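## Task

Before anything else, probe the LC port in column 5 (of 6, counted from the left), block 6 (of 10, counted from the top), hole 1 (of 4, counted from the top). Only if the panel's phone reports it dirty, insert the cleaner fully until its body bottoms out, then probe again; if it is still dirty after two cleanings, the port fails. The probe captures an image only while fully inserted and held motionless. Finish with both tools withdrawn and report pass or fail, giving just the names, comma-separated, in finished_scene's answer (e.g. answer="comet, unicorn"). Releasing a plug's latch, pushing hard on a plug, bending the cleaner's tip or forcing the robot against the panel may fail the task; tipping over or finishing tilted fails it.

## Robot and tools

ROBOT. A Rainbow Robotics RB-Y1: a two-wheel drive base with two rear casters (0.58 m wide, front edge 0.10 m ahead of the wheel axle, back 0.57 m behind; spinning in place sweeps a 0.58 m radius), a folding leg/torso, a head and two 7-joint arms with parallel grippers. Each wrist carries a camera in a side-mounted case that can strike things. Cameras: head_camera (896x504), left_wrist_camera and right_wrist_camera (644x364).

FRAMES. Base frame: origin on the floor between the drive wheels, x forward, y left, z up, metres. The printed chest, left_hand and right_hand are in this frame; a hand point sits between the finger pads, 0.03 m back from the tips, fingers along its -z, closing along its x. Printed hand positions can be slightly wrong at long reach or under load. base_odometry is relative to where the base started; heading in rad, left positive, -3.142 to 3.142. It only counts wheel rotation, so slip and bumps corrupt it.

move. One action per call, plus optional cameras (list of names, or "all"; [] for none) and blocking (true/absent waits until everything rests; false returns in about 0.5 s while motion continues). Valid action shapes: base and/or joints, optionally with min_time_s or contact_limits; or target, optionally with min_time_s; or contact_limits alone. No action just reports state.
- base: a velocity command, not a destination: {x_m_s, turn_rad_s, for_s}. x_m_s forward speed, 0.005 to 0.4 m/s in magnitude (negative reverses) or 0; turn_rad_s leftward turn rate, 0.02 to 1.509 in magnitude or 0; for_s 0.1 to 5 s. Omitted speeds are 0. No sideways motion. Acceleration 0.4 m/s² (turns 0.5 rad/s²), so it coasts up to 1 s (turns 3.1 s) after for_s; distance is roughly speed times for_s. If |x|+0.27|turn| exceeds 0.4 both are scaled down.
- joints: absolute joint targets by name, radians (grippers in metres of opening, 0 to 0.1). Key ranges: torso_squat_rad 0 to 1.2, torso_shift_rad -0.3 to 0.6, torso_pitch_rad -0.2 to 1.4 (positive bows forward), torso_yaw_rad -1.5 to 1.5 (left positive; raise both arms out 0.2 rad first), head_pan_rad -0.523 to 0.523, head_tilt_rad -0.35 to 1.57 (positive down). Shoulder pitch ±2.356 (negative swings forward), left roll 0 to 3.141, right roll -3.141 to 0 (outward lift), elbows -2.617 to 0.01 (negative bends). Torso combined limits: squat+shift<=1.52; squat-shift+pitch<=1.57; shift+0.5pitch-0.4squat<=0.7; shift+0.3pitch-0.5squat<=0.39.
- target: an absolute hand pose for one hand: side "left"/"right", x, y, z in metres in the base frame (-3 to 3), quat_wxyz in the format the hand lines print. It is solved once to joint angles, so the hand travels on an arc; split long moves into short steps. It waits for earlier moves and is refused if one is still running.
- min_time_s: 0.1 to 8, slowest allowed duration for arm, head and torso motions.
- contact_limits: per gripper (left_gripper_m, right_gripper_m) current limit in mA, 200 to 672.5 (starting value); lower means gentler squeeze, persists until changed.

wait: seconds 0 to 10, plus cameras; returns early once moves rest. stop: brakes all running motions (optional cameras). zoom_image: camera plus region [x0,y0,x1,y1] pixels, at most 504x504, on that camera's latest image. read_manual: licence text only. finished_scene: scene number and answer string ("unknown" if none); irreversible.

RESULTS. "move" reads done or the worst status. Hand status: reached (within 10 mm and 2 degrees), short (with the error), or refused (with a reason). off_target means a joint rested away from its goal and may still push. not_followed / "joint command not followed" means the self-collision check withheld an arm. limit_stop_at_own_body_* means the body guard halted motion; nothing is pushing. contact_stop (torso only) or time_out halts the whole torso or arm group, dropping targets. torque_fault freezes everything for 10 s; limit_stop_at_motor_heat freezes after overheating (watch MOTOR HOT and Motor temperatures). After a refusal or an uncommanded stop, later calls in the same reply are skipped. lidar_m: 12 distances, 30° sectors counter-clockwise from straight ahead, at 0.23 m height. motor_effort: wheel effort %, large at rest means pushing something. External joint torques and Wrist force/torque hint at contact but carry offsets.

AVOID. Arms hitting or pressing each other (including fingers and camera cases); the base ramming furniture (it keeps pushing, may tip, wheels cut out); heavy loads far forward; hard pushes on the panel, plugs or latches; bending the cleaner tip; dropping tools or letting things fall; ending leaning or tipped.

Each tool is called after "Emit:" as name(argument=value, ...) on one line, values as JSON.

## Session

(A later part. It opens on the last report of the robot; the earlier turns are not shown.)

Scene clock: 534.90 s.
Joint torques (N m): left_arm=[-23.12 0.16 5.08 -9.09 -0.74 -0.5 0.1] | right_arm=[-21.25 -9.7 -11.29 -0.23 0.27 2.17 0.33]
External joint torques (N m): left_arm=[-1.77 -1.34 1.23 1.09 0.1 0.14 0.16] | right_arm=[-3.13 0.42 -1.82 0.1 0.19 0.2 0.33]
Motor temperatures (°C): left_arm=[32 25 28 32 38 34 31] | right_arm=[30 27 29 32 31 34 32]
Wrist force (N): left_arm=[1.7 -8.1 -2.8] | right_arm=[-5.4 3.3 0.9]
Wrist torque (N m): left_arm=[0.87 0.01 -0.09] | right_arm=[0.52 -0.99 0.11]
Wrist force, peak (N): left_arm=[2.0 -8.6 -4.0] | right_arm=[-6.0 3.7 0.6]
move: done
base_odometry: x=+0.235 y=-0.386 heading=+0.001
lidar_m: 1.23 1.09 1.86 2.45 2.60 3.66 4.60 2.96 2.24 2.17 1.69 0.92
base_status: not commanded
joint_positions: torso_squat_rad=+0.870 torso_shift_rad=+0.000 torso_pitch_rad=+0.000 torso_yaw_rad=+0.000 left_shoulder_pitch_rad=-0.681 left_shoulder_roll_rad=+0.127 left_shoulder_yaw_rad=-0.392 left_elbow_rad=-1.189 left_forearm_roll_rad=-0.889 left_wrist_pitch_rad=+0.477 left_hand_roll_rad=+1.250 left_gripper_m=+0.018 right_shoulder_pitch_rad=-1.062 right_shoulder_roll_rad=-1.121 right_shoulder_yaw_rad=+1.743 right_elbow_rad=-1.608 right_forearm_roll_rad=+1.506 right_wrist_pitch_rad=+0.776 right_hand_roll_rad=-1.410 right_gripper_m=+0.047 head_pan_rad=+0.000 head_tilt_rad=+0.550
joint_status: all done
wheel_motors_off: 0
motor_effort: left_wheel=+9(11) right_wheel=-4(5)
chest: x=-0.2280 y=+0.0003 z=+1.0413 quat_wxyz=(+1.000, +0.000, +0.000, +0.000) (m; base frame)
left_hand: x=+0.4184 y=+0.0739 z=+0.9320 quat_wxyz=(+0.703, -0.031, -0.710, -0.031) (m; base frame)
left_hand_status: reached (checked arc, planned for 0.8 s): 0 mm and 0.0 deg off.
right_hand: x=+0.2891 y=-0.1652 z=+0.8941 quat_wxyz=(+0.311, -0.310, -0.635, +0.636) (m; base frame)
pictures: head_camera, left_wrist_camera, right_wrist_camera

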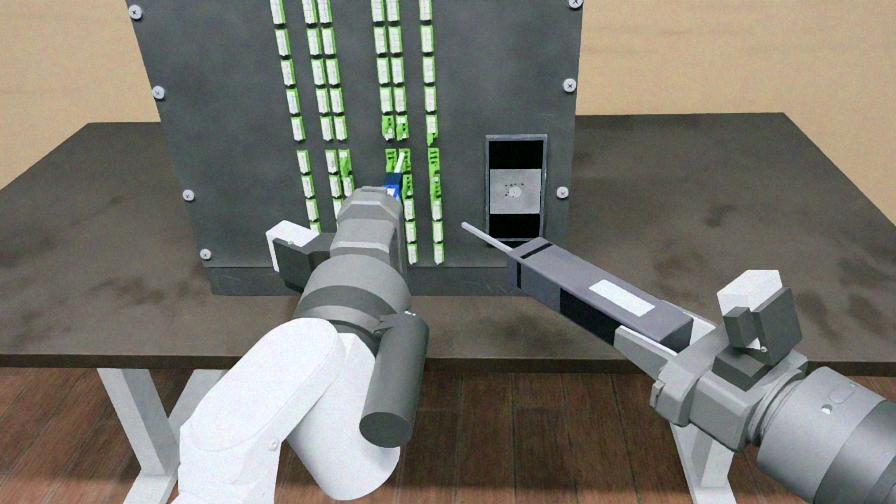

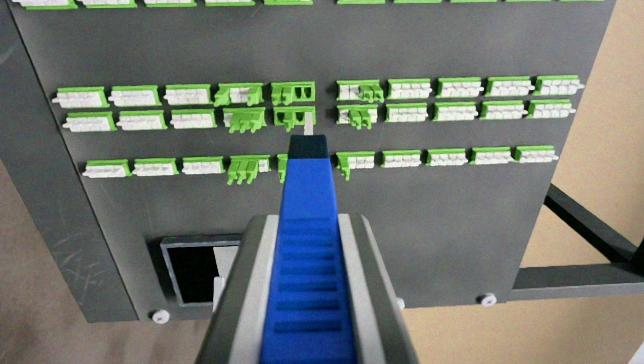

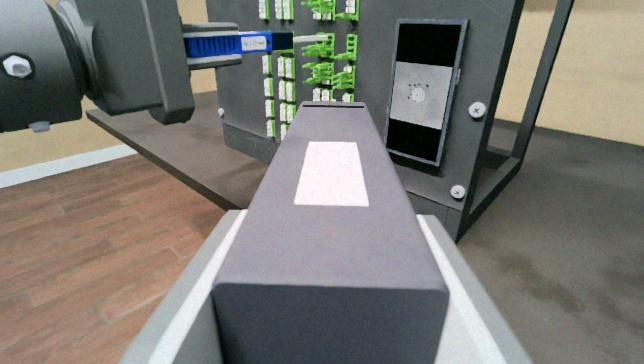

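Emit:
move(target={"side":"left","x":0.4225,"y":0.0736,"z":0.9319,"quat_wxyz":[0.7029,-0.0306,-0.7099,-0.031]}, min_time_s=1.5, cameras=["left_wrist_camera","right_wrist_camera"])

Emit:
zoom_image(camera="right_wrist_camera", region=[305, 20, 345, 60])

Emit:
zoom_image(camera="left_wrist_camera", region=[285, 90, 335, 140])

Scene clock: 539.23 s.
Joint torques (N m): left_arm=[-23.36 0.95 5.8 -8.27 -0.68 -0.28 0.13] | right_arm=[-20.98 -9.63 -11.44 -0.2 0.15 2.17 0.21]
External joint torques (N m): left_arm=[-1.8 -0.68 2.02 1.91 0.15 0.34 0.19] | right_arm=[-2.86 0.48 -1.98 0.12 0.08 0.21 0.22]
Motor temperatures (°C): left_arm=[32 25 28 32 38 34 31] | right_arm=[30 27 29 32 31 34 32]
Wrist force (N): left_arm=[3.1 -8.7 2.0] | right_arm=[-5.4 3.0 0.7]
Wrist torque (N m): left_arm=[0.84 -0.08 -0.10] | right_arm=[0.55 -0.98 0.11]
Wrist force, peak (N): left_arm=[3.9 -9.6 2.0] | right_arm=[-6.1 3.5 0.8]
move: done
base_odometry: x=+0.235 y=-0.386 heading=+0.001
lidar_m: 1.24 1.09 1.86 2.44 2.58 3.67 4.62 2.95 2.23 2.18 1.68 0.91
base_status: not commanded
joint_positions: torso_squat_rad=+0.870 torso_shift_rad=+0.000 torso_pitch_rad=+0.000 torso_yaw_rad=+0.000 left_shoulder_pitch_rad=-0.697 left_shoulder_roll_rad=+0.123 left_shoulder_yaw_rad=-0.387 left_elbow_rad=-1.161 left_forearm_roll_rad=-0.901 left_wrist_pitch_rad=+0.466 left_hand_roll_rad=+1.265 left_gripper_m=+0.018 right_shoulder_pitch_rad=-1.062 right_shoulder_roll_rad=-1.121 right_shoulder_yaw_rad=+1.743 right_elbow_rad=-1.608 right_forearm_roll_rad=+1.506 right_wrist_pitch_rad=+0.776 right_hand_roll_rad=-1.410 right_gripper_m=+0.047 head_pan_rad=+0.000 head_tilt_rad=+0.550
joint_status: all done
wheel_motors_off: 0
motor_effort: left_wheel=+8(11) right_wheel=-4(5)
chest: x=-0.2280 y=+0.0003 z=+1.0413 quat_wxyz=(+1.000, +0.000, +0.000, +0.000) (m; base frame)
left_hand: x=+0.4221 y=+0.0735 z=+0.9321 quat_wxyz=(+0.703, -0.031, -0.710, -0.031) (m; base frame)
left_hand_status: reached (checked arc, planned for 1.5 s): 0 mm and 0.1 deg off.
right_hand: x=+0.2890 y=-0.1652 z=+0.8941 quat_wxyz=(+0.311, -0.310, -0.635, +0.636) (m; base frame)
pictures: left_wrist_camera, right_wrist_camera

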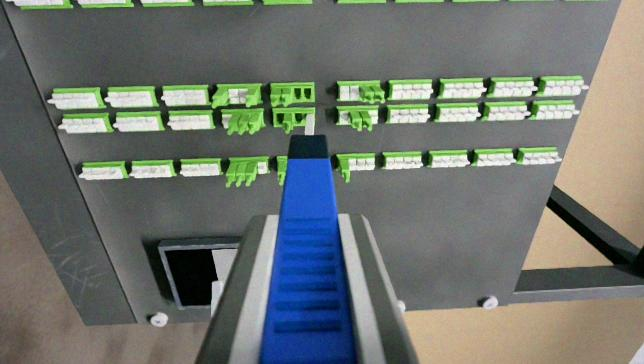

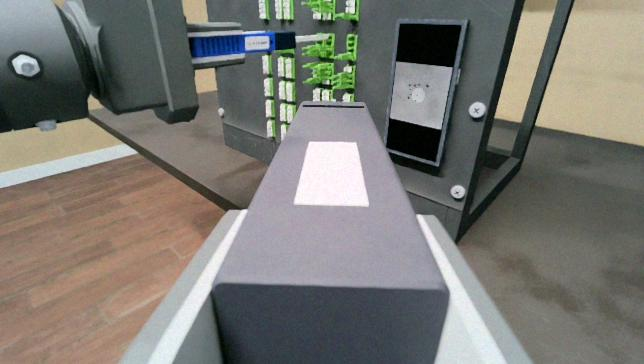

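Scaled by 12.600 from the camera's 644x364 image, which has a finer 1265x715 frame.

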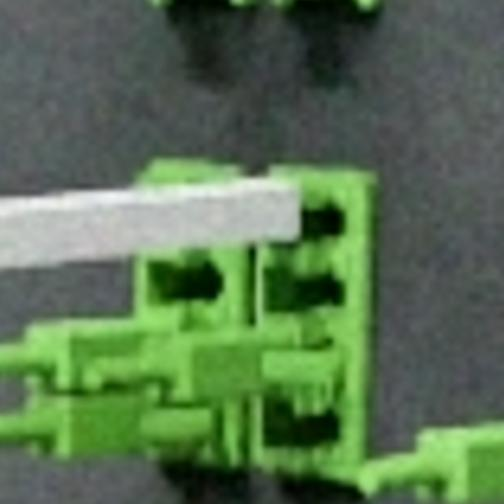

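Scaled by 10.080 from the camera's 644x364 image, which has a finer 1265x715 frame.

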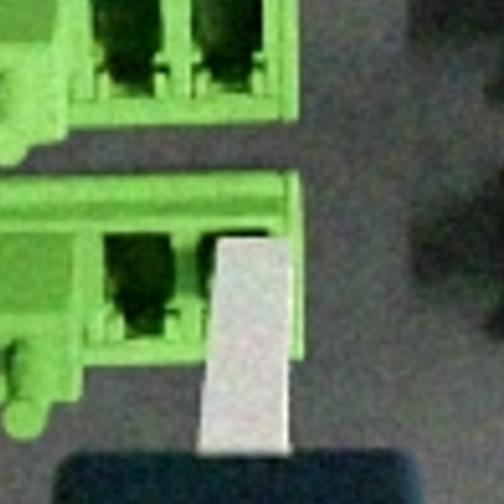

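Emit:
move(target={"side":"left","x":0.4175,"y":0.0738,"z":0.9315,"quat_wxyz":[0.7029,-0.0306,-0.7099,-0.031]}, min_time_s=1.0, cameras=[])

Emit:
move(target={"side":"left","x":0.419,"y":0.0738,"z":0.9315,"quat_wxyz":[0.7029,-0.0306,-0.7099,-0.031]}, min_time_s=1.0, cameras=["head_camera","right_wrist_camera","left_wrist_camera"])

Emit:
zoom_image(camera="right_wrist_camera", region=[315, 25, 340, 50])

Emit:
zoom_image(camera="head_camera", region=[390, 140, 415, 165])

Emit:
zoom_image(camera="left_wrist_camera", region=[290, 95, 320, 125])

Scene clock: 543.17 s.
Joint torques (N m): left_arm=[-20.42 2.75 2.21 -9.98 -0.42 -0.3 -0.55] | right_arm=[-21.26 -9.43 -11.32 -0.43 0.23 2.25 0.35]
External joint torques (N m): left_arm=[0.89 1.29 -1.62 0.21 0.42 0.35 -0.5] | right_arm=[-3.14 0.68 -1.86 -0.1 0.16 0.29 0.36]
Motor temperatures (°C): left_arm=[32 25 28 32 38 34 31] | right_arm=[30 27 29 32 31 34 32]
Wrist force (N): left_arm=[2.4 -7.8 -2.9] | right_arm=[-5.5 3.0 0.4]
Wrist torque (N m): left_arm=[0.85 0.04 -0.09] | right_arm=[0.55 -1.00 0.10]
Wrist force, peak (N): left_arm=[3.6 -9.3 2.6] | right_arm=[-6.1 3.5 0.9]
move: done
base_odometry: x=+0.235 y=-0.386 heading=+0.001
lidar_m: 1.23 1.09 1.86 2.44 2.58 3.66 4.61 2.94 2.24 2.17 1.68 0.92
base_status: not commanded
joint_positions: torso_squat_rad=+0.870 torso_shift_rad=+0.000 torso_pitch_rad=+0.000 torso_yaw_rad=+0.000 left_shoulder_pitch_rad=-0.679 left_shoulder_roll_rad=+0.125 left_shoulder_yaw_rad=-0.392 left_elbow_rad=-1.191 left_forearm_roll_rad=-0.893 left_wrist_pitch_rad=+0.477 left_hand_roll_rad=+1.252 left_gripper_m=+0.018 right_shoulder_pitch_rad=-1.062 right_shoulder_roll_rad=-1.121 right_shoulder_yaw_rad=+1.743 right_elbow_rad=-1.608 right_forearm_roll_rad=+1.506 right_wrist_pitch_rad=+0.776 right_hand_roll_rad=-1.410 right_gripper_m=+0.047 head_pan_rad=+0.000 head_tilt_rad=+0.550
joint_status: all done
wheel_motors_off: 0
motor_effort: left_wheel=+10(11) right_wheel=-4(5)
chest: x=-0.2280 y=+0.0003 z=+1.0413 quat_wxyz=(+1.000, +0.000, +0.000, +0.000) (m; base frame)
left_hand: x=+0.4178 y=+0.0736 z=+0.9319 quat_wxyz=(+0.703, -0.031, -0.710, -0.031) (m; base frame)
left_hand_status: reached (checked arc, planned for 1.0 s): 1 mm and 0.1 deg off.
right_hand: x=+0.2890 y=-0.1652 z=+0.8941 quat_wxyz=(+0.311, -0.310, -0.635, +0.636) (m; base frame)
pictures: none
No camera images: "cameras" was empty.

Scene clock: 544.50 s.
Joint torques (N m): left_arm=[-22.89 0.05 5.13 -9.08 -0.75 -0.47 0.12] | right_arm=[-20.78 -9.45 -11.69 -0.18 -0.09 2.32 0.39]
External joint torques (N m): left_arm=[-1.51 -1.46 1.32 1.1 0.09 0.16 0.18] | right_arm=[-2.66 0.67 -2.22 0.14 -0.17 0.35 0.39]
Motor temperatures (°C): left_arm=[32 25 28 32 38 34 31] | right_arm=[30 27 29 32 31 34 32]
Wrist force (N): left_arm=[2.2 -8.0 -2.6] | right_arm=[-5.2 2.7 1.0]
Wrist torque (N m): left_arm=[0.88 0.06 -0.04] | right_arm=[0.61 -0.96 0.10]
Wrist force, peak (N): left_arm=[2.0 -8.9 -3.1] | right_arm=[-6.0 3.3 0.6]
move: done
base_odometry: x=+0.235 y=-0.386 heading=+0.001
lidar_m: 1.23 1.09 1.85 2.45 2.59 3.66 4.60 2.96 2.24 2.18 1.68 0.93
base_status: not commanded
joint_positions: torso_squat_rad=+0.870 torso_shift_rad=+0.000 torso_pitch_rad=+0.000 torso_yaw_rad=+0.000 left_shoulder_pitch_rad=-0.683 left_shoulder_roll_rad=+0.125 left_shoulder_yaw_rad=-0.391 left_elbow_rad=-1.183 left_forearm_roll_rad=-0.895 left_wrist_pitch_rad=+0.474 left_hand_roll_rad=+1.255 left_gripper_m=+0.018 right_shoulder_pitch_rad=-1.062 right_shoulder_roll_rad=-1.121 right_shoulder_yaw_rad=+1.743 right_elbow_rad=-1.608 right_forearm_roll_rad=+1.506 right_wrist_pitch_rad=+0.776 right_hand_roll_rad=-1.410 right_gripper_m=+0.047 head_pan_rad=+0.000 head_tilt_rad=+0.550
joint_status: all done
wheel_motors_off: 0
motor_effort: left_wheel=+9(11) right_wheel=-4(4)
chest: x=-0.2280 y=+0.0003 z=+1.0413 quat_wxyz=(+1.000, +0.000, +0.000, +0.000) (m; base frame)
left_hand: x=+0.4190 y=+0.0738 z=+0.9315 quat_wxyz=(+0.703, -0.030, -0.710, -0.031) (m; base frame)
left_hand_status: reached (checked arc, planned for 1.0 s): 0 mm and 0.0 deg off.
right_hand: x=+0.2890 y=-0.1652 z=+0.8941 quat_wxyz=(+0.311, -0.310, -0.635, +0.636) (m; base frame)
pictures: head_camera, left_wrist_camera, right_wrist_camera

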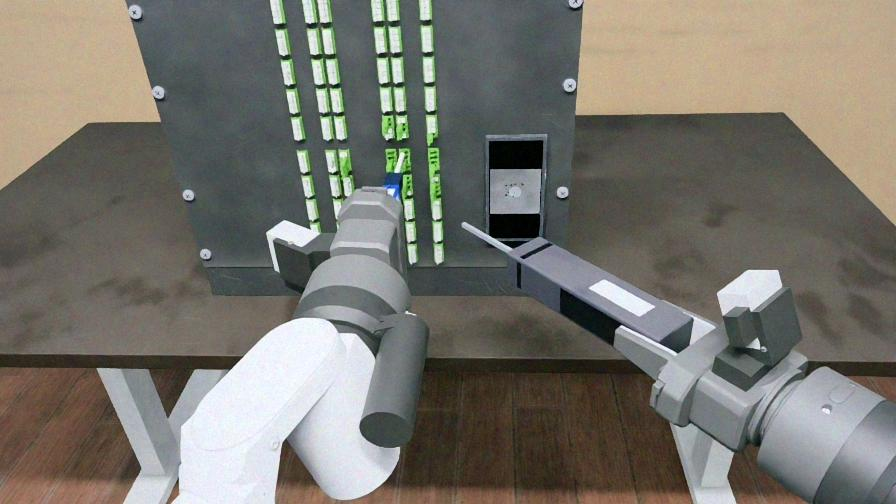

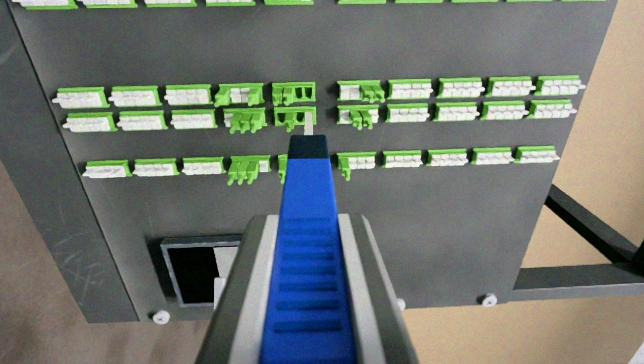

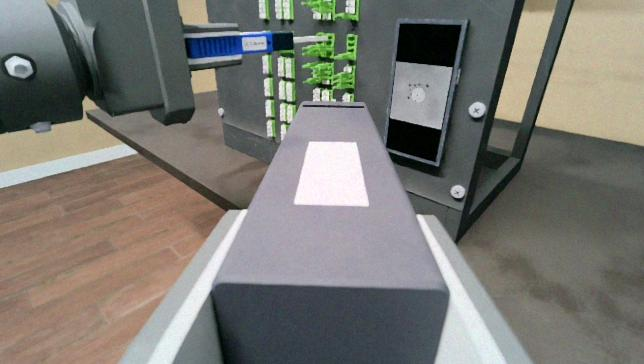

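Scaled by 20.160 from the camera's 644x364 image, which has a finer 1265x715 frame.

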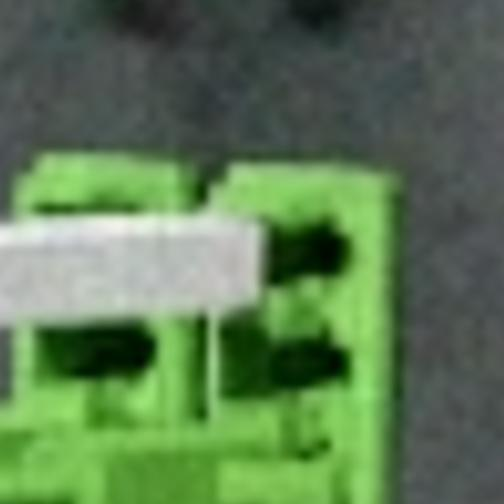

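Scaled by 20.160 from the camera's 896x504 image, which has a finer 1280x720 frame.

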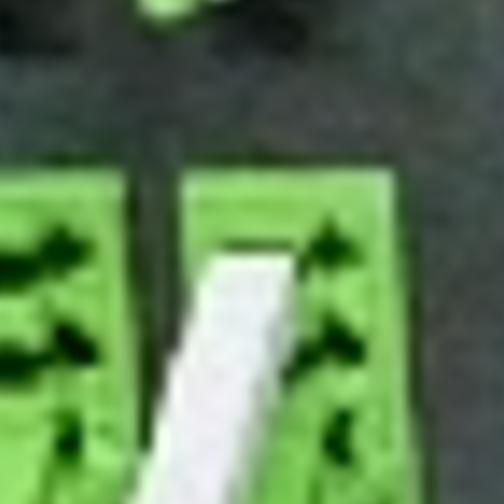

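Scaled by 16.800 from the camera's 644x364 image, which has a finer 1265x715 frame.

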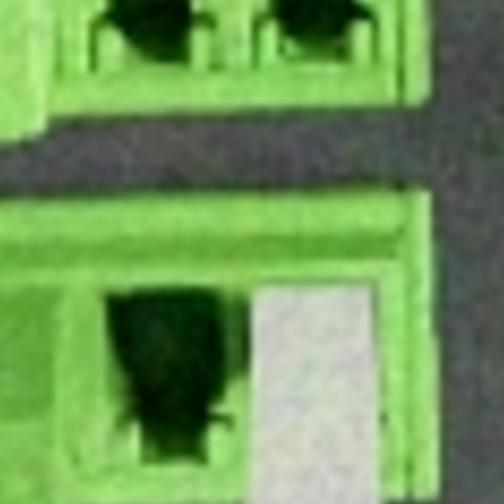

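Emit:
move(target={"side":"left","x":0.416,"y":0.0738,"z":0.9326,"quat_wxyz":[0.7029,-0.0306,-0.7099,-0.031]}, min_time_s=1.0, cameras=["head_camera","right_wrist_camera","left_wrist_camera"])

Emit:
zoom_image(camera="left_wrist_camera", region=[290, 85, 330, 125])

Emit:
zoom_image(camera="right_wrist_camera", region=[315, 25, 340, 50])

Scene clock: 549.30 s.
Joint torques (N m): left_arm=[-19.79 2.95 2.18 -9.83 -0.31 -0.11 -0.62] | right_arm=[-20.75 -9.17 -11.23 -0.25 0.14 2.18 0.31]
External joint torques (N m): left_arm=[1.45 1.53 -1.7 0.35 0.54 0.56 -0.56] | right_arm=[-2.63 0.94 -1.76 0.07 0.07 0.22 0.31]
Motor temperatures (°C): left_arm=[32 24 28 32 38 34 31] | right_arm=[30 27 29 32 31 34 32]
Wrist force (N): left_arm=[2.3 -8.0 -3.4] | right_arm=[-5.3 3.2 0.7]
Wrist torque (N m): left_arm=[0.90 0.01 -0.08] | right_arm=[0.57 -0.98 0.11]
Wrist force, peak (N): left_arm=[2.4 -9.2 -3.0] | right_arm=[-6.1 3.6 0.7]
move: done
base_odometry: x=+0.235 y=-0.386 heading=+0.001
lidar_m: 1.24 1.09 1.87 2.45 2.58 3.67 4.62 2.97 2.24 2.17 1.70 0.94
base_status: not commanded
joint_positions: torso_squat_rad=+0.870 torso_shift_rad=+0.000 torso_pitch_rad=+0.000 torso_yaw_rad=+0.000 left_shoulder_pitch_rad=-0.674 left_shoulder_roll_rad=+0.128 left_shoulder_yaw_rad=-0.396 left_elbow_rad=-1.206 left_forearm_roll_rad=-0.880 left_wrist_pitch_rad=+0.484 left_hand_roll_rad=+1.240 left_gripper_m=+0.018 right_shoulder_pitch_rad=-1.062 right_shoulder_roll_rad=-1.121 right_shoulder_yaw_rad=+1.743 right_elbow_rad=-1.608 right_forearm_roll_rad=+1.506 right_wrist_pitch_rad=+0.776 right_hand_roll_rad=-1.410 right_gripper_m=+0.047 head_pan_rad=+0.000 head_tilt_rad=+0.550
joint_status: all done
wheel_motors_off: 0
motor_effort: left_wheel=+9(11) right_wheel=-4(5)
chest: x=-0.2280 y=+0.0003 z=+1.0413 quat_wxyz=(+1.000, +0.000, +0.000, +0.000) (m; base frame)
left_hand: x=+0.4162 y=+0.0736 z=+0.9330 quat_wxyz=(+0.703, -0.031, -0.710, -0.031) (m; base frame)
left_hand_status: reached (checked arc, planned for 1.0 s): 0 mm and 0.1 deg off.
right_hand: x=+0.2890 y=-0.1652 z=+0.8941 quat_wxyz=(+0.311, -0.310, -0.635, +0.636) (m; base frame)
pictures: head_camera, left_wrist_camera, right_wrist_camera

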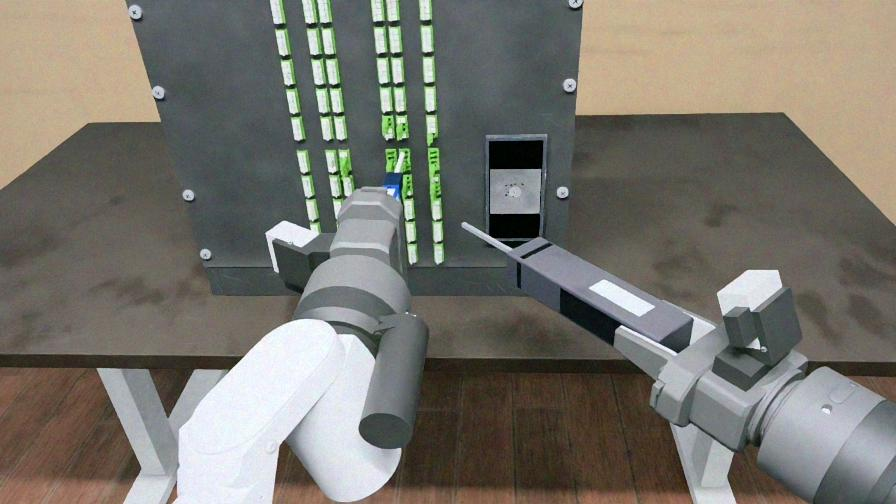

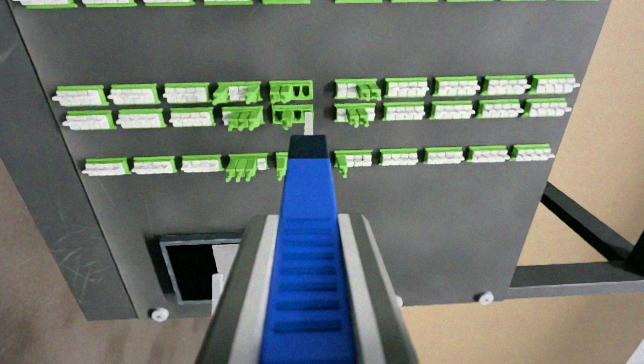

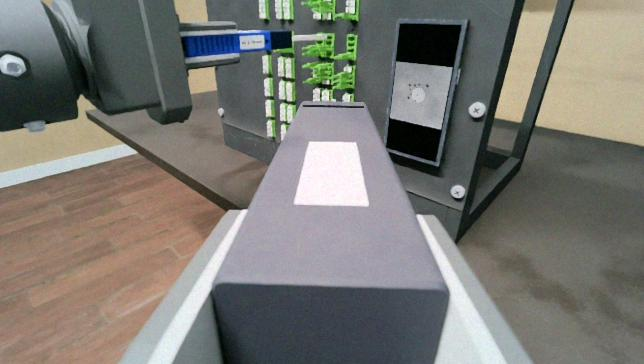

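Scaled by 12.600 from the camera's 644x364 image, which has a finer 1265x715 frame.

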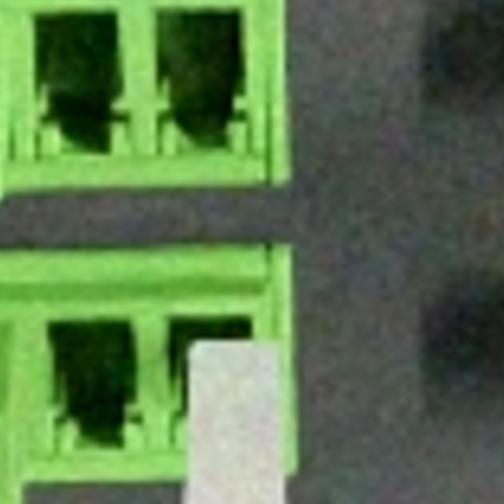

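Scaled by 20.160 from the camera's 644x364 image, which has a finer 1265x715 frame.

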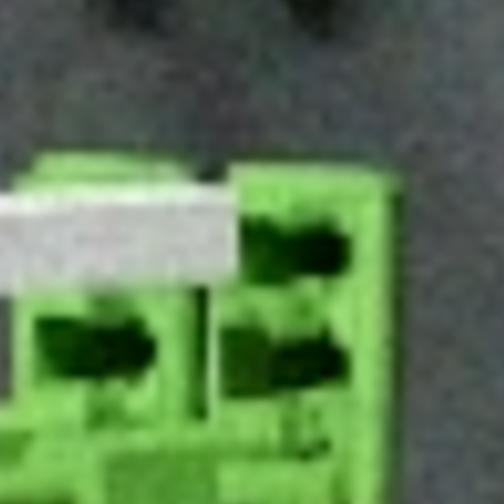

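Emit:
move(target={"side":"left","x":0.4185,"y":0.0738,"z":0.9323,"quat_wxyz":[0.7029,-0.0306,-0.7099,-0.031]}, min_time_s=1.0, cameras=[])

Emit:
move(target={"side":"left","x":0.4225,"y":0.0736,"z":0.9325,"quat_wxyz":[0.7029,-0.0306,-0.7099,-0.031]}, min_time_s=1.0, cameras=["right_wrist_camera","left_wrist_camera"])

Emit:
zoom_image(camera="left_wrist_camera", region=[290, 85, 330, 125])

Emit:
zoom_image(camera="right_wrist_camera", region=[315, 25, 340, 50])

Scene clock: 553.77 s.
Joint torques (N m): left_arm=[-22.77 0.14 5.1 -8.99 -0.81 -0.51 0.14] | right_arm=[-20.73 -9.3 -11.37 -0.27 0.23 2.17 0.24]
External joint torques (N m): left_arm=[-1.42 -1.36 1.26 1.19 0.03 0.14 0.19] | right_arm=[-2.61 0.82 -1.9 0.06 0.16 0.21 0.24]
Motor temperatures (°C): left_arm=[32 24 28 33 38 34 31] | right_arm=[30 27 29 32 31 34 32]
Wrist force (N): left_arm=[2.2 -8.3 -3.0] | right_arm=[-5.0 3.2 0.4]
Wrist torque (N m): left_arm=[0.85 0.03 -0.07] | right_arm=[0.55 -0.95 0.09]
Wrist force, peak (N): left_arm=[2.3 -9.0 -2.9] | right_arm=[-5.9 3.4 1.0]
move: done
base_odometry: x=+0.235 y=-0.386 heading=+0.001
lidar_m: 1.24 1.09 1.86 2.44 2.60 3.67 4.61 2.96 2.23 2.17 1.69 0.92
base_status: not commanded
joint_positions: torso_squat_rad=+0.870 torso_shift_rad=+0.000 torso_pitch_rad=+0.000 torso_yaw_rad=+0.000 left_shoulder_pitch_rad=-0.682 left_shoulder_roll_rad=+0.127 left_shoulder_yaw_rad=-0.392 left_elbow_rad=-1.190 left_forearm_roll_rad=-0.886 left_wrist_pitch_rad=+0.477 left_hand_roll_rad=+1.247 left_gripper_m=+0.018 right_shoulder_pitch_rad=-1.062 right_shoulder_roll_rad=-1.121 right_shoulder_yaw_rad=+1.743 right_elbow_rad=-1.608 right_forearm_roll_rad=+1.506 right_wrist_pitch_rad=+0.776 right_hand_roll_rad=-1.410 right_gripper_m=+0.047 head_pan_rad=+0.000 head_tilt_rad=+0.550
joint_status: all done
wheel_motors_off: 0
motor_effort: left_wheel=+10(11) right_wheel=-4(5)
chest: x=-0.2280 y=+0.0003 z=+1.0413 quat_wxyz=(+1.000, +0.000, +0.000, +0.000) (m; base frame)
left_hand: x=+0.4184 y=+0.0739 z=+0.9323 quat_wxyz=(+0.703, -0.030, -0.710, -0.031) (m; base frame)
left_hand_status: reached (checked arc, planned for 1.0 s): 0 mm and 0.0 deg off.
right_hand: x=+0.2890 y=-0.1652 z=+0.8941 quat_wxyz=(+0.311, -0.310, -0.635, +0.636) (m; base frame)
pictures: none
No camera images: "cameras" was empty.

Scene clock: 555.10 s.
Joint torques (N m): left_arm=[-23.48 1.18 5.74 -8.32 -0.73 -0.25 0.19] | right_arm=[-20.92 -9.49 -11.17 -0.27 0.23 2.12 0.22]
External joint torques (N m): left_arm=[-1.91 -0.46 1.95 1.86 0.1 0.37 0.25] | right_arm=[-2.8 0.63 -1.7 0.06 0.15 0.16 0.23]
Motor temperatures (°C): left_arm=[32 24 28 33 38 34 31] | right_arm=[30 27 29 32 31 34 32]
Wrist force (N): left_arm=[3.4 -8.7 2.4] | right_arm=[-5.5 3.1 0.9]
Wrist torque (N m): left_arm=[0.88 -0.03 -0.05] | right_arm=[0.56 -0.99 0.11]
Wrist force, peak (N): left_arm=[4.1 -9.9 1.9] | right_arm=[-5.7 3.6 1.0]
move: done
base_odometry: x=+0.235 y=-0.386 heading=+0.001
lidar_m: 1.24 1.09 1.86 2.45 2.58 3.68 4.60 2.96 2.24 2.17 1.69 0.92
base_status: not commanded
joint_positions: torso_squat_rad=+0.870 torso_shift_rad=+0.000 torso_pitch_rad=+0.000 torso_yaw_rad=+0.000 left_shoulder_pitch_rad=-0.697 left_shoulder_roll_rad=+0.123 left_shoulder_yaw_rad=-0.387 left_elbow_rad=-1.163 left_forearm_roll_rad=-0.898 left_wrist_pitch_rad=+0.468 left_hand_roll_rad=+1.262 left_gripper_m=+0.018 right_shoulder_pitch_rad=-1.062 right_shoulder_roll_rad=-1.121 right_shoulder_yaw_rad=+1.743 right_elbow_rad=-1.608 right_forearm_roll_rad=+1.506 right_wrist_pitch_rad=+0.776 right_hand_roll_rad=-1.410 right_gripper_m=+0.047 head_pan_rad=+0.000 head_tilt_rad=+0.550
joint_status: all done
wheel_motors_off: 0
motor_effort: left_wheel=+10(10) right_wheel=-4(4)
chest: x=-0.2280 y=+0.0003 z=+1.0413 quat_wxyz=(+1.000, +0.000, +0.000, +0.000) (m; base frame)
left_hand: x=+0.4222 y=+0.0735 z=+0.9326 quat_wxyz=(+0.703, -0.031, -0.710, -0.031) (m; base frame)
left_hand_status: reached (checked arc, planned for 1.0 s): 0 mm and 0.1 deg off.
right_hand: x=+0.2890 y=-0.1652 z=+0.8941 quat_wxyz=(+0.311, -0.310, -0.635, +0.636) (m; base frame)
pictures: left_wrist_camera, right_wrist_camera

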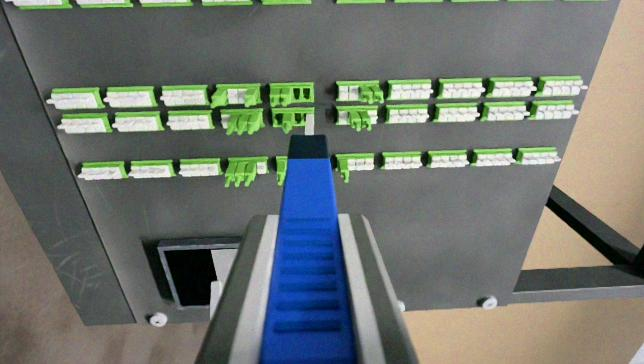

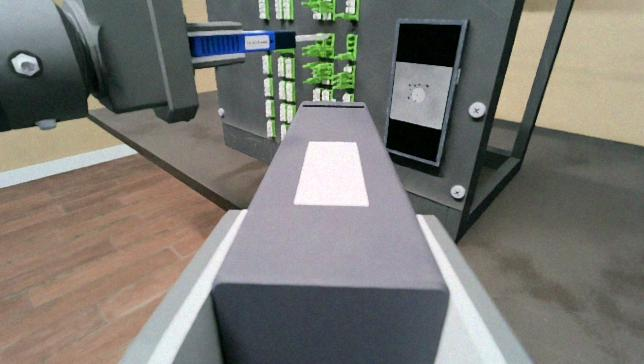

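Scaled by 12.600 from the camera's 644x364 image, which has a finer 1265x715 frame.

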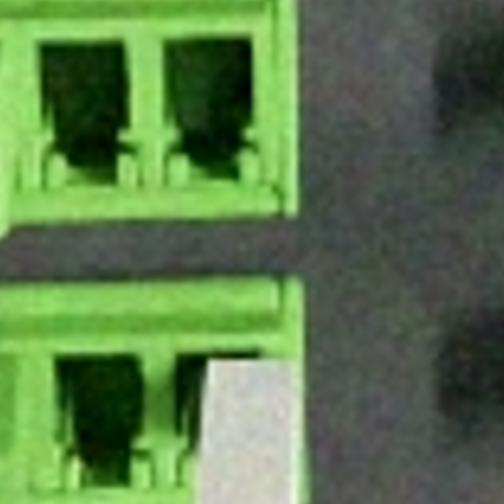

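Scaled by 20.160 from the camera's 644x364 image, which has a finer 1265x715 frame.

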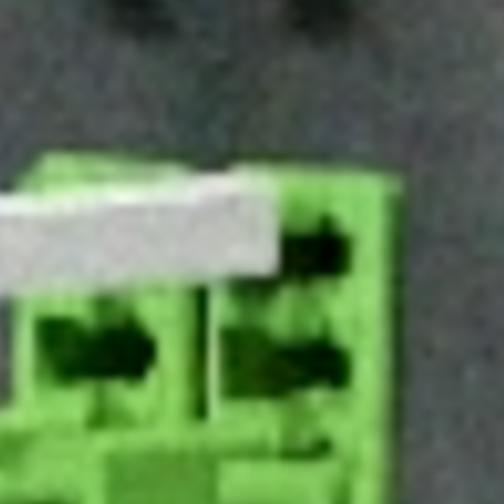

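Emit:
move(target={"side":"left","x":0.417,"y":0.0739,"z":0.9314,"quat_wxyz":[0.7029,-0.0306,-0.7099,-0.031]}, min_time_s=1.0, cameras=[])

Emit:
move(target={"side":"left","x":0.4215,"y":0.0737,"z":0.9315,"quat_wxyz":[0.7029,-0.0306,-0.7099,-0.031]}, min_time_s=1.0, cameras=["head_camera","right_wrist_camera","left_wrist_camera"])

Emit:
zoom_image(camera="left_wrist_camera", region=[290, 85, 330, 125])

Emit:
zoom_image(camera="right_wrist_camera", region=[315, 25, 340, 50])

Scene clock: 558.03 s.
Joint torques (N m): left_arm=[-20.15 2.55 2.15 -10.04 -0.3 -0.23 -0.64] | right_arm=[-20.98 -9.42 -11.66 -0.07 0.16 2.16 0.26]
External joint torques (N m): left_arm=[1.15 1.11 -1.68 0.15 0.54 0.42 -0.58] | right_arm=[-2.86 0.7 -2.2 0.25 0.08 0.2 0.27]
Motor temperatures (°C): left_arm=[32 24 28 33 38 34 31] | right_arm=[30 27 29 32 31 34 32]
Wrist force (N): left_arm=[2.1 -8.3 -2.9] | right_arm=[-4.8 3.2 0.8]
Wrist torque (N m): left_arm=[0.91 0.02 -0.06] | right_arm=[0.55 -0.93 0.10]
Wrist force, peak (N): left_arm=[4.0 -9.2 1.8] | right_arm=[-6.1 3.1 0.8]
move: done
base_odometry: x=+0.235 y=-0.386 heading=+0.001
lidar_m: 1.24 1.09 1.86 2.45 2.59 3.67 4.62 2.96 2.24 2.18 1.69 0.91
base_status: not commanded
joint_positions: torso_squat_rad=+0.870 torso_shift_rad=+0.000 torso_pitch_rad=+0.000 torso_yaw_rad=+0.000 left_shoulder_pitch_rad=-0.677 left_shoulder_roll_rad=+0.125 left_shoulder_yaw_rad=-0.392 left_elbow_rad=-1.194 left_forearm_roll_rad=-0.891 left_wrist_pitch_rad=+0.478 left_hand_roll_rad=+1.250 left_gripper_m=+0.018 right_shoulder_pitch_rad=-1.062 right_shoulder_roll_rad=-1.121 right_shoulder_yaw_rad=+1.743 right_elbow_rad=-1.608 right_forearm_roll_rad=+1.506 right_wrist_pitch_rad=+0.776 right_hand_roll_rad=-1.410 right_gripper_m=+0.047 head_pan_rad=+0.000 head_tilt_rad=+0.550
joint_status: all done
wheel_motors_off: 0
motor_effort: left_wheel=+8(11) right_wheel=-4(5)
chest: x=-0.2280 y=+0.0003 z=+1.0413 quat_wxyz=(+1.000, +0.000, +0.000, +0.000) (m; base frame)
left_hand: x=+0.4174 y=+0.0737 z=+0.9318 quat_wxyz=(+0.703, -0.031, -0.710, -0.031) (m; base frame)
left_hand_status: reached (checked arc, planned for 1.0 s): 1 mm and 0.1 deg off.
right_hand: x=+0.2890 y=-0.1652 z=+0.8941 quat_wxyz=(+0.311, -0.310, -0.635, +0.636) (m; base frame)
pictures: none
No camera images: "cameras" was empty.

Scene clock: 559.37 s.
Joint torques (N m): left_arm=[-23.09 0.38 5.06 -8.71 -0.68 -0.38 0.22] | right_arm=[-20.86 -9.53 -11.19 -0.26 0.17 2.15 0.29]
External joint torques (N m): left_arm=[-1.58 -1.22 1.28 1.47 0.15 0.24 0.27] | right_arm=[-2.74 0.58 -1.73 0.06 0.1 0.18 0.3]
Motor temperatures (°C): left_arm=[32 24 28 33 38 34 31] | right_arm=[30 27 29 32 31 34 32]
Wrist force (N): left_arm=[2.6 -8.2 -2.8] | right_arm=[-5.6 4.0 1.0]
Wrist torque (N m): left_arm=[0.84 0.05 -0.06] | right_arm=[0.45 -1.05 0.08]
Wrist force, peak (N): left_arm=[2.3 -9.1 -3.3] | right_arm=[-5.6 4.0 1.0]
move: done
base_odometry: x=+0.235 y=-0.386 heading=+0.001
lidar_m: 1.23 1.08 1.88 2.44 2.59 3.67 4.61 2.96 2.23 2.18 1.68 0.93
base_status: not commanded
joint_positions: torso_squat_rad=+0.870 torso_shift_rad=+0.000 torso_pitch_rad=+0.000 torso_yaw_rad=+0.000 left_shoulder_pitch_rad=-0.692 left_shoulder_roll_rad=+0.123 left_shoulder_yaw_rad=-0.387 left_elbow_rad=-1.167 left_forearm_roll_rad=-0.901 left_wrist_pitch_rad=+0.468 left_hand_roll_rad=+1.263 left_gripper_m=+0.018 right_shoulder_pitch_rad=-1.062 right_shoulder_roll_rad=-1.121 right_shoulder_yaw_rad=+1.743 right_elbow_rad=-1.608 right_forearm_roll_rad=+1.506 right_wrist_pitch_rad=+0.776 right_hand_roll_rad=-1.410 right_gripper_m=+0.047 head_pan_rad=+0.000 head_tilt_rad=+0.550
joint_status: all done
wheel_motors_off: 0
motor_effort: left_wheel=+10(11) right_wheel=-4(4)
chest: x=-0.2280 y=+0.0003 z=+1.0413 quat_wxyz=(+1.000, +0.000, +0.000, +0.000) (m; base frame)
left_hand: x=+0.4212 y=+0.0737 z=+0.9316 quat_wxyz=(+0.703, -0.031, -0.710, -0.031) (m; base frame)
left_hand_status: reached (checked arc, planned for 1.0 s): 0 mm and 0.0 deg off.
right_hand: x=+0.2890 y=-0.1652 z=+0.8941 quat_wxyz=(+0.311, -0.310, -0.635, +0.636) (m; base frame)
pictures: head_camera, left_wrist_camera, right_wrist_camera

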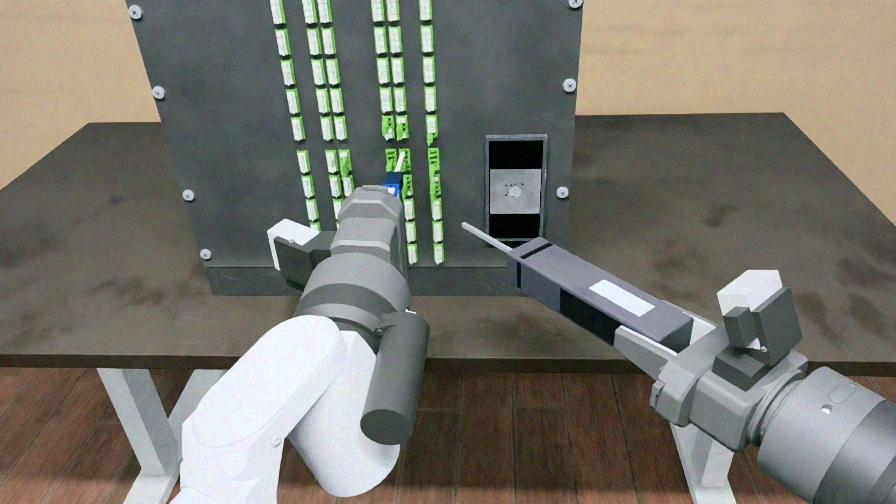

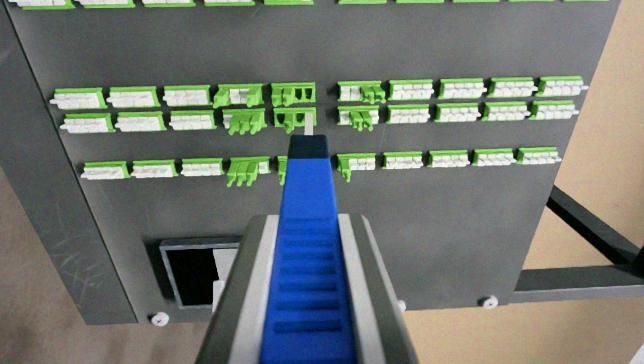

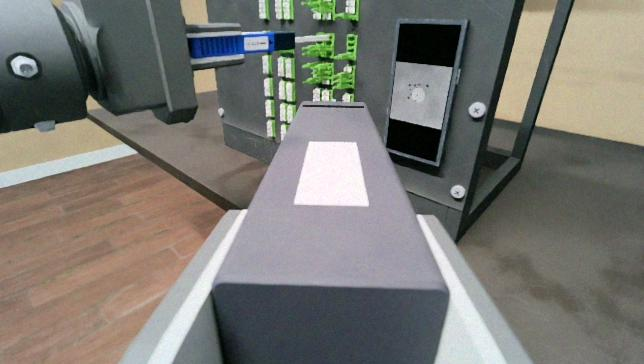

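Scaled by 12.600 from the camera's 644x364 image, which has a finer 1265x715 frame.

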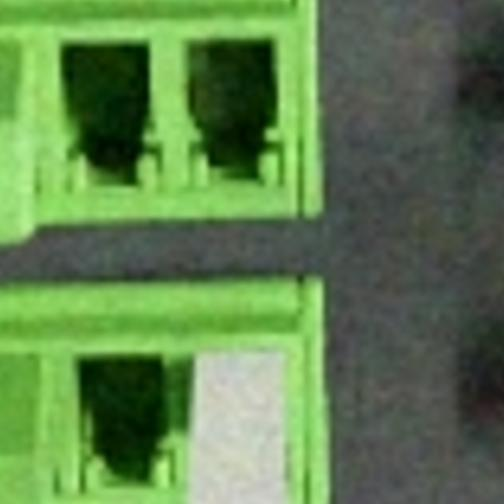

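Scaled by 20.160 from the camera's 644x364 image, which has a finer 1265x715 frame.

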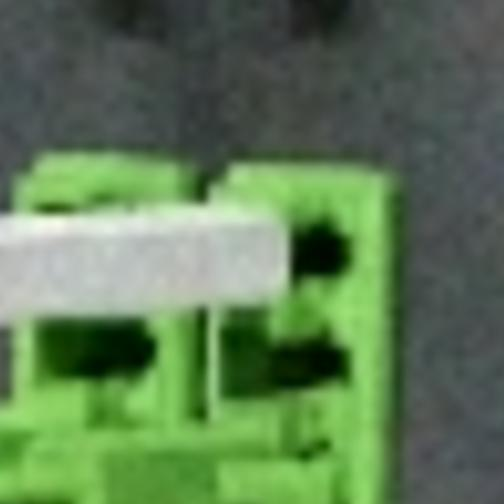

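Emit:
move(target={"side":"left","x":0.417,"y":0.0735,"z":0.9321,"quat_wxyz":[0.7029,-0.0306,-0.7099,-0.031]}, min_time_s=1.0, cameras=[])

Emit:
move(target={"side":"left","x":0.4205,"y":0.0733,"z":0.9322,"quat_wxyz":[0.7029,-0.0306,-0.7099,-0.031]}, min_time_s=1.0, cameras=["head_camera","right_wrist_camera","left_wrist_camera"])

Emit:
zoom_image(camera="left_wrist_camera", region=[290, 85, 330, 125])

Emit:
zoom_image(camera="right_wrist_camera", region=[315, 25, 340, 50])

Emit:
zoom_image(camera="head_camera", region=[390, 140, 415, 165])

Emit:
zoom_image(camera="right_wrist_camera", region=[240, 10, 350, 80])

Scene clock: 572.13 s.
Joint torques (N m): left_arm=[-20 3.08 2.23 -9.96 -0.4 -0.14 -0.68] | right_arm=[-20.66 -9.23 -11.37 -0.22 0.13 2.08 0.27]
External joint torques (N m): left_arm=[1.3 1.65 -1.6 0.23 0.44 0.51 -0.62] | right_arm=[-2.54 0.88 -1.91 0.1 0.06 0.11 0.27]
Motor temperatures (°C): left_arm=[32 24 28 33 38 34 31] | right_arm=[30 27 29 32 31 34 32]
Wrist force (N): left_arm=[2.0 -8.1 -2.8] | right_arm=[-5.2 3.7 0.7]
Wrist torque (N m): left_arm=[0.86 0.00 -0.09] | right_arm=[0.44 -0.97 0.08]
Wrist force, peak (N): left_arm=[2.5 -9.4 -3.5] | right_arm=[-5.8 4.0 0.4]
move: done
base_odometry: x=+0.235 y=-0.386 heading=+0.001
lidar_m: 1.23 1.08 1.87 2.45 2.60 3.67 4.61 2.95 2.23 2.17 1.69 0.92
base_status: not commanded
joint_positions: torso_squat_rad=+0.870 torso_shift_rad=+0.000 torso_pitch_rad=+0.000 torso_yaw_rad=+0.000 left_shoulder_pitch_rad=-0.678 left_shoulder_roll_rad=+0.125 left_shoulder_yaw_rad=-0.393 left_elbow_rad=-1.196 left_forearm_roll_rad=-0.888 left_wrist_pitch_rad=+0.480 left_hand_roll_rad=+1.247 left_gripper_m=+0.018 right_shoulder_pitch_rad=-1.062 right_shoulder_roll_rad=-1.121 right_shoulder_yaw_rad=+1.743 right_elbow_rad=-1.608 right_forearm_roll_rad=+1.506 right_wrist_pitch_rad=+0.776 right_hand_roll_rad=-1.410 right_gripper_m=+0.047 head_pan_rad=+0.000 head_tilt_rad=+0.550
joint_status: all done
wheel_motors_off: 0
motor_effort: left_wheel=+9(11) right_wheel=-4(4)
chest: x=-0.2280 y=+0.0003 z=+1.0413 quat_wxyz=(+1.000, +0.000, +0.000, +0.000) (m; base frame)
left_hand: x=+0.4173 y=+0.0733 z=+0.9325 quat_wxyz=(+0.703, -0.031, -0.710, -0.031) (m; base frame)
left_hand_status: reached (checked arc, planned for 1.0 s): 1 mm and 0.1 deg off.
right_hand: x=+0.2890 y=-0.1652 z=+0.8941 quat_wxyz=(+0.311, -0.310, -0.635, +0.636) (m; base frame)
pictures: none
No camera images: "cameras" was empty.

Scene clock: 573.47 s.
Joint torques (N m): left_arm=[-23.18 0.17 4.99 -9.18 -0.82 -0.46 0.16] | right_arm=[-20.93 -9.57 -11.21 -0.28 0.08 2.16 0.2]
External joint torques (N m): left_arm=[-1.71 -1.38 1.19 1.01 0.02 0.17 0.22] | right_arm=[-2.81 0.55 -1.74 0.05 0.01 0.2 0.2]
Motor temperatures (°C): left_arm=[32 24 28 33 38 34 31] | right_arm=[30 27 29 32 31 34 32]
Wrist force (N): left_arm=[1.6 -8.5 -2.3] | right_arm=[-5.5 3.3 0.3]
Wrist torque (N m): left_arm=[0.93 0.01 -0.08] | right_arm=[0.53 -1.00 0.12]
Wrist force, peak (N): left_arm=[3.2 -8.8 -3.0] | right_arm=[-5.7 3.8 1.2]
move: done
base_odometry: x=+0.235 y=-0.386 heading=+0.001
lidar_m: 1.24 1.08 1.87 2.44 2.58 3.68 4.61 2.95 2.23 2.18 1.68 0.91
base_status: not commanded
joint_positions: torso_squat_rad=+0.870 torso_shift_rad=+0.000 torso_pitch_rad=+0.000 torso_yaw_rad=+0.000 left_shoulder_pitch_rad=-0.690 left_shoulder_roll_rad=+0.123 left_shoulder_yaw_rad=-0.389 left_elbow_rad=-1.174 left_forearm_roll_rad=-0.895 left_wrist_pitch_rad=+0.472 left_hand_roll_rad=+1.256 left_gripper_m=+0.018 right_shoulder_pitch_rad=-1.062 right_shoulder_roll_rad=-1.121 right_shoulder_yaw_rad=+1.743 right_elbow_rad=-1.608 right_forearm_roll_rad=+1.506 right_wrist_pitch_rad=+0.776 right_hand_roll_rad=-1.410 right_gripper_m=+0.047 head_pan_rad=+0.000 head_tilt_rad=+0.550
joint_status: all done
wheel_motors_off: 0
motor_effort: left_wheel=+10(10) right_wheel=-4(5)
chest: x=-0.2280 y=+0.0003 z=+1.0413 quat_wxyz=(+1.000, +0.000, +0.000, +0.000) (m; base frame)
left_hand: x=+0.4203 y=+0.0734 z=+0.9322 quat_wxyz=(+0.703, -0.030, -0.710, -0.031) (m; base frame)
left_hand_status: reached (checked arc, planned for 1.0 s): 0 mm and 0.0 deg off.
right_hand: x=+0.2890 y=-0.1652 z=+0.8941 quat_wxyz=(+0.311, -0.310, -0.635, +0.636) (m; base frame)
pictures: head_camera, left_wrist_camera, right_wrist_camera

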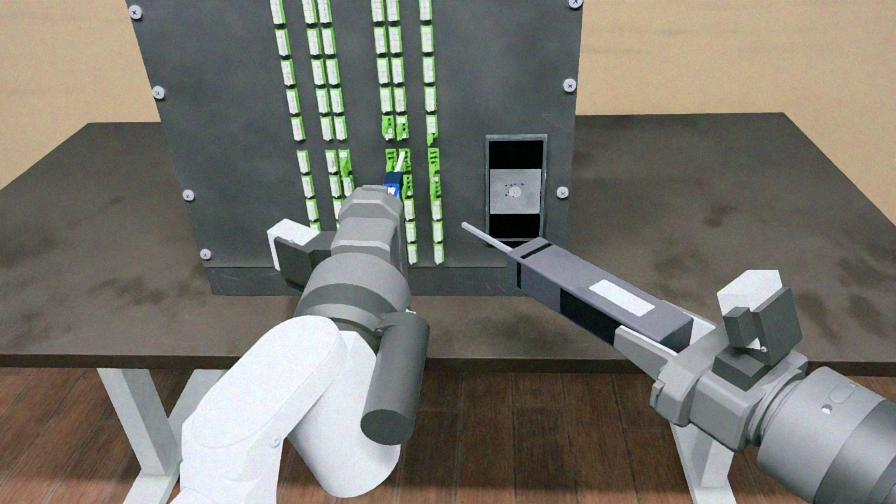

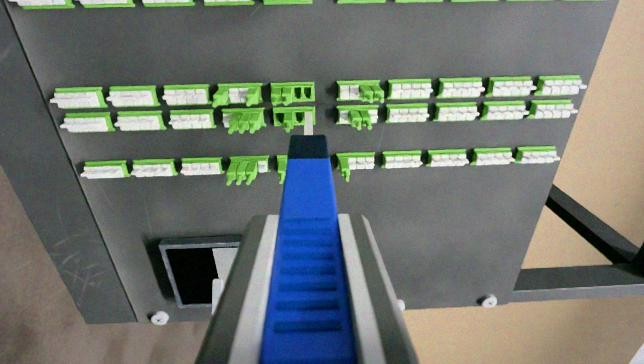

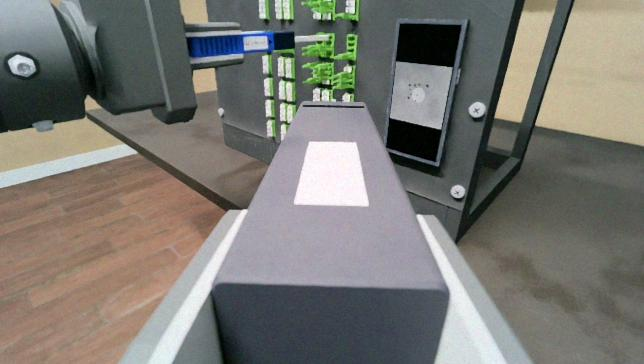

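Scaled by 12.600 from the camera's 644x364 image, which has a finer 1265x715 frame.

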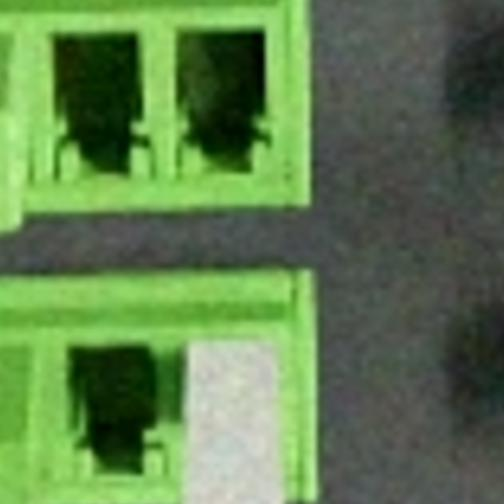

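Scaled by 20.160 from the camera's 644x364 image, which has a finer 1265x715 frame.

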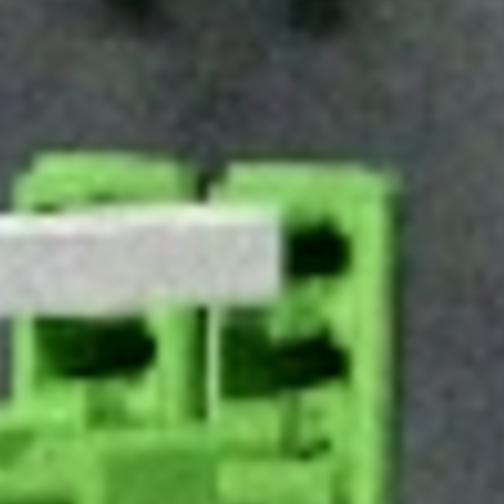

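Scaled by 20.160 from the camera's 896x504 image, which has a finer 1280x720 frame.

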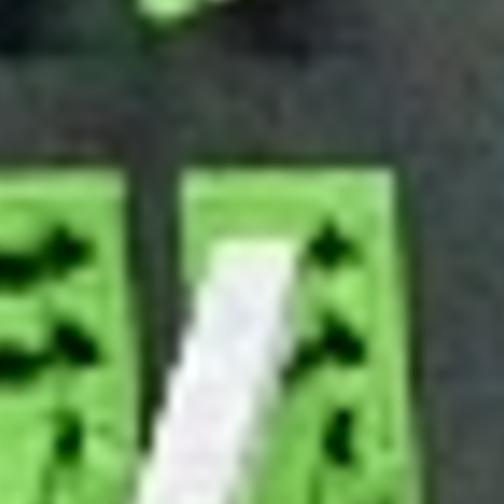

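Scaled by 4.582 from the camera's 644x364 image, which has a finer 1265x715 frame.

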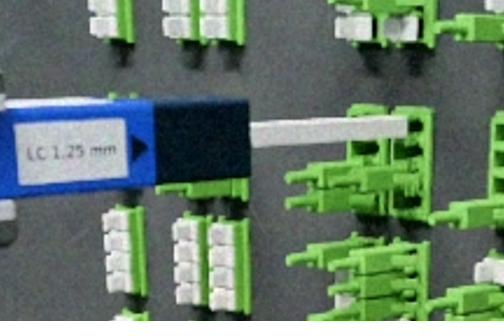

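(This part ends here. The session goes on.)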